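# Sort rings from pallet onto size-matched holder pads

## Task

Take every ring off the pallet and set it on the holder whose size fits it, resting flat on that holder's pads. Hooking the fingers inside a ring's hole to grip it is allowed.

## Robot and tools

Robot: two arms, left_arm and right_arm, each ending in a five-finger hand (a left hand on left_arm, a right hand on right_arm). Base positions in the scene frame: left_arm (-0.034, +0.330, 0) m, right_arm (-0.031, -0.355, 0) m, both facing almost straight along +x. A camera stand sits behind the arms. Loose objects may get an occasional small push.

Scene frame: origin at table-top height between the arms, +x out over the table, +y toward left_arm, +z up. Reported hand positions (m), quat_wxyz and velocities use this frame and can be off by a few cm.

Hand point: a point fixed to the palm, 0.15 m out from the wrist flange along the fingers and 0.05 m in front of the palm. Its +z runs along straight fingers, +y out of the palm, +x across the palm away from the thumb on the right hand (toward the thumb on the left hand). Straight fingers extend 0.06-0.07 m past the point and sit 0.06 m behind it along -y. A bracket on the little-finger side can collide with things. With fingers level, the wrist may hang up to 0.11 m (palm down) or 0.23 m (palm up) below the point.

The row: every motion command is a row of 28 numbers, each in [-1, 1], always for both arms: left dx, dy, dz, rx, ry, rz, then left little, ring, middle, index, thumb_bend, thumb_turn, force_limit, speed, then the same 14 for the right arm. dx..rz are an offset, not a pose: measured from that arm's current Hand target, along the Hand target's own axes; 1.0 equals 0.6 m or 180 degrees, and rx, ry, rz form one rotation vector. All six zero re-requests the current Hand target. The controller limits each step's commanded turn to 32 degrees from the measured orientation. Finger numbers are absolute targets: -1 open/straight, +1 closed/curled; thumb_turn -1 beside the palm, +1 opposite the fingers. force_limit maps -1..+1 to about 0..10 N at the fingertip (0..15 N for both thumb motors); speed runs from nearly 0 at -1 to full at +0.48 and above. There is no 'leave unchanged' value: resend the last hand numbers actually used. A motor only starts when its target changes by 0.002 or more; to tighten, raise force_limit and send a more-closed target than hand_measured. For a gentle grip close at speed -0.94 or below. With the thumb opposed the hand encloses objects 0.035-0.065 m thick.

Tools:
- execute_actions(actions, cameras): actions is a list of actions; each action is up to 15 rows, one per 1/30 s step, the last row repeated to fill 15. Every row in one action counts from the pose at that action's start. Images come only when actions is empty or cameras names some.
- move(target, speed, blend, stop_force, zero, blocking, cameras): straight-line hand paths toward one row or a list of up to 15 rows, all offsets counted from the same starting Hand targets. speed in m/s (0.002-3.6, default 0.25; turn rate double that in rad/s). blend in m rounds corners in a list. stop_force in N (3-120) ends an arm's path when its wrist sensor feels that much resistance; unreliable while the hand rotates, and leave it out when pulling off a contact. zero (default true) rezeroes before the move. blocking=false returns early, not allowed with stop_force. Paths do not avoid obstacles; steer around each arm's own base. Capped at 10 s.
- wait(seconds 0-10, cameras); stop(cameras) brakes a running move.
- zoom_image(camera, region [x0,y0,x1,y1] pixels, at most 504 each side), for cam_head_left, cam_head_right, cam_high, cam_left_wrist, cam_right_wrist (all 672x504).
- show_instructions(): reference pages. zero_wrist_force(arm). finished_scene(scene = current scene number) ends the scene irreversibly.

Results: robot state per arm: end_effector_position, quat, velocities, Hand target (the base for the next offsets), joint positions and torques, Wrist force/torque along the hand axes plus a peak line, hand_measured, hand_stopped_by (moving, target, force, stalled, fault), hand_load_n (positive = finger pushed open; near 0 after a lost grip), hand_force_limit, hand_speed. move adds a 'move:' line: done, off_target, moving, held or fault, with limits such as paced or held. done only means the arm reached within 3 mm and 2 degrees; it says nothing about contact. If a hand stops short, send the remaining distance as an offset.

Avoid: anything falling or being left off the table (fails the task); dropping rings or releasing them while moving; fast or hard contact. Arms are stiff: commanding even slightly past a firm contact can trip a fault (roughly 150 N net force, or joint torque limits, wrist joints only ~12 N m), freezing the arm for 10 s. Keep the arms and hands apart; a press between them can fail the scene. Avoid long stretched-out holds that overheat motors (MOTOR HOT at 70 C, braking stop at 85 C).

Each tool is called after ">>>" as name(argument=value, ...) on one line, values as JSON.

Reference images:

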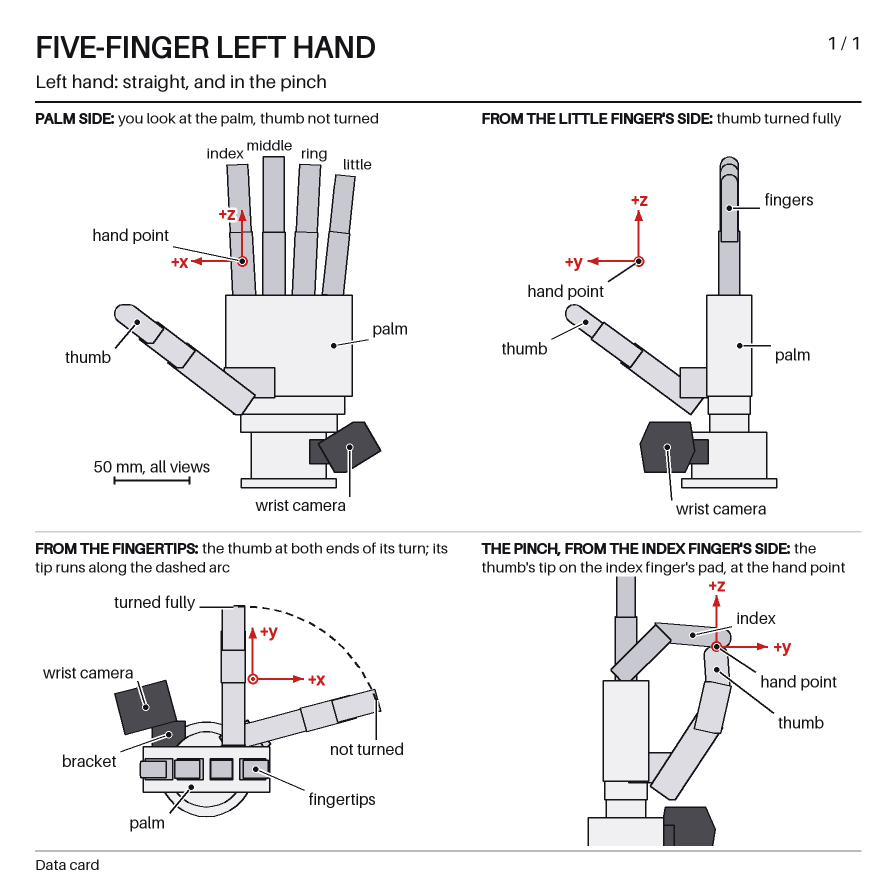

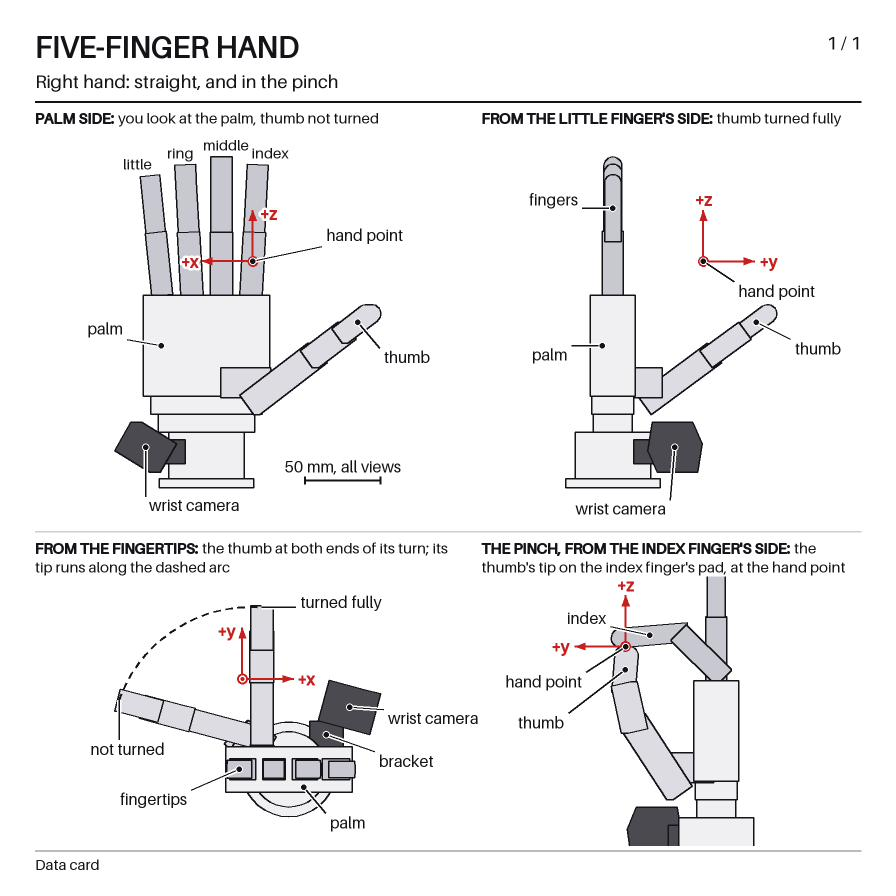

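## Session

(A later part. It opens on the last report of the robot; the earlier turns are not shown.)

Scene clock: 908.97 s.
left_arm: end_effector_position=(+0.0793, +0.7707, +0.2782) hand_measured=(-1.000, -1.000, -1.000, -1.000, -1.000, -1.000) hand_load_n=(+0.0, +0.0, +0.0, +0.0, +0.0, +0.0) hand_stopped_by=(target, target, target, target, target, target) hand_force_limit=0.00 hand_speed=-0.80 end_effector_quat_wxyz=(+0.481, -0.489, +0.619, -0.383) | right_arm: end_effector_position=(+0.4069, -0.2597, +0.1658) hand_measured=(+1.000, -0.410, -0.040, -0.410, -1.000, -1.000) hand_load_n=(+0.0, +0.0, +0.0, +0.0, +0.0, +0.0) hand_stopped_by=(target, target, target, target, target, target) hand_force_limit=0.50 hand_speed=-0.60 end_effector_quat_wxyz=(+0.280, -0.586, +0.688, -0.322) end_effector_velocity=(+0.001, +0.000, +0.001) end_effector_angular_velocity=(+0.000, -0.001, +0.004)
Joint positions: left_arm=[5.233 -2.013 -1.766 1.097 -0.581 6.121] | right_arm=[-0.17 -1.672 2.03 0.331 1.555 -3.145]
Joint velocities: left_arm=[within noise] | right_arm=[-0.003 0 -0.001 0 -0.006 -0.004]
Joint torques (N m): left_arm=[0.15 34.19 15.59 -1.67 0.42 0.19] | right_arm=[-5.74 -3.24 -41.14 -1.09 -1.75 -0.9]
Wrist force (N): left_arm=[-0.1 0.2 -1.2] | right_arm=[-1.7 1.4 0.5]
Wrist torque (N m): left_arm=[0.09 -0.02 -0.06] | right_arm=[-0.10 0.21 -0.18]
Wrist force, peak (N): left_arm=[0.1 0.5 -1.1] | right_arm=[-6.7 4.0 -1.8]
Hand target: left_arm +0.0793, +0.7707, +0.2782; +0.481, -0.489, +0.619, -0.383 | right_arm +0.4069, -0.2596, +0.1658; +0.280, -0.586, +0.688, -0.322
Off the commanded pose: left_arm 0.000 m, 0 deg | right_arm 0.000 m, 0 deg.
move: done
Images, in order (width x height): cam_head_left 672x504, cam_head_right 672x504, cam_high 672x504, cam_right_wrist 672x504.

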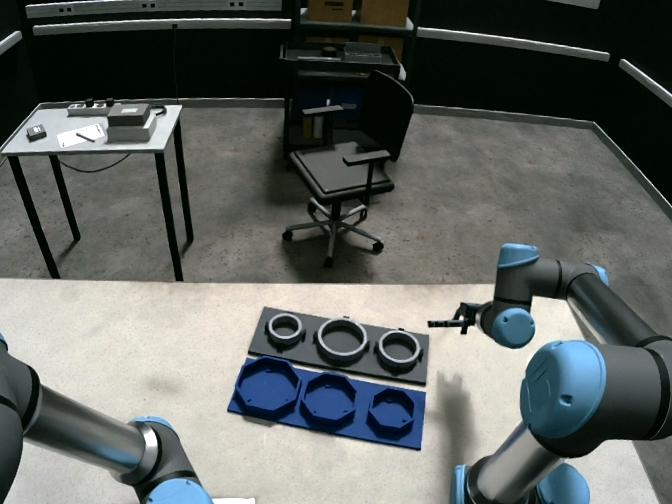

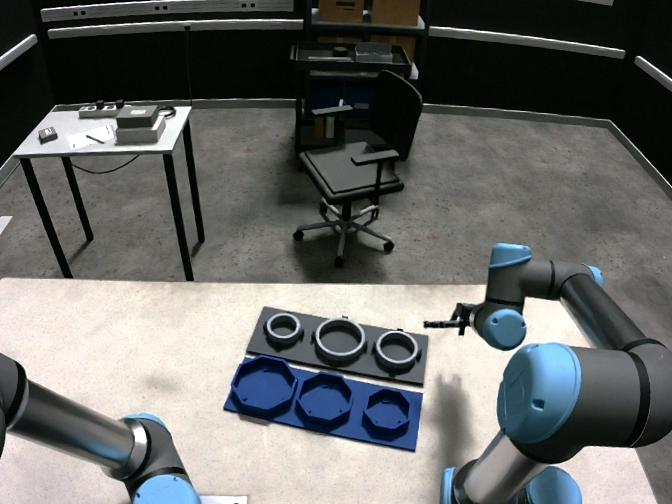

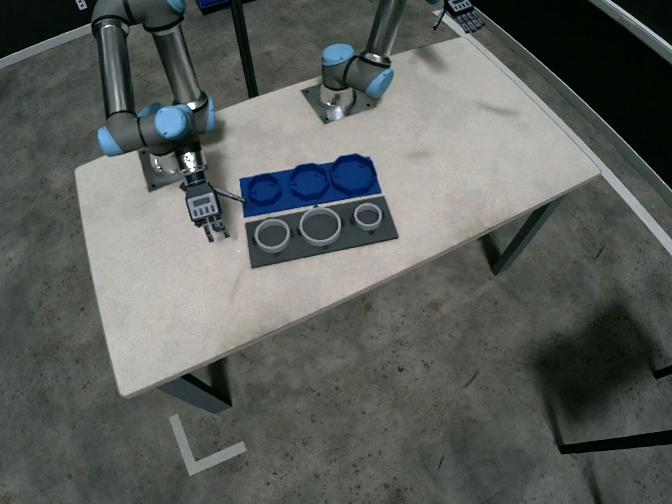

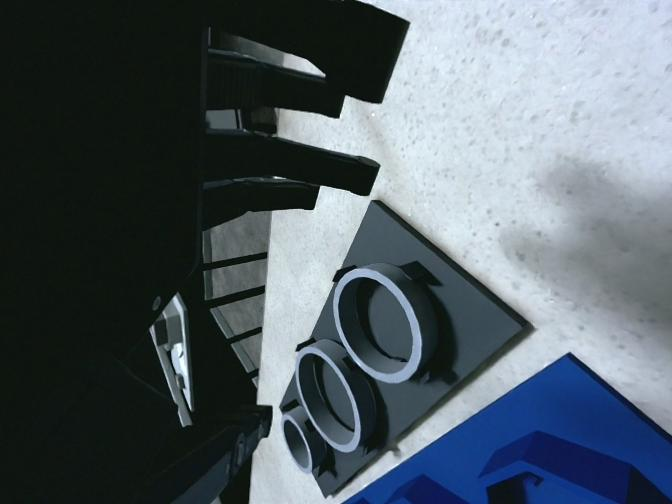

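>>> finished_scene(scene=3)

The scene is finished: the task was done.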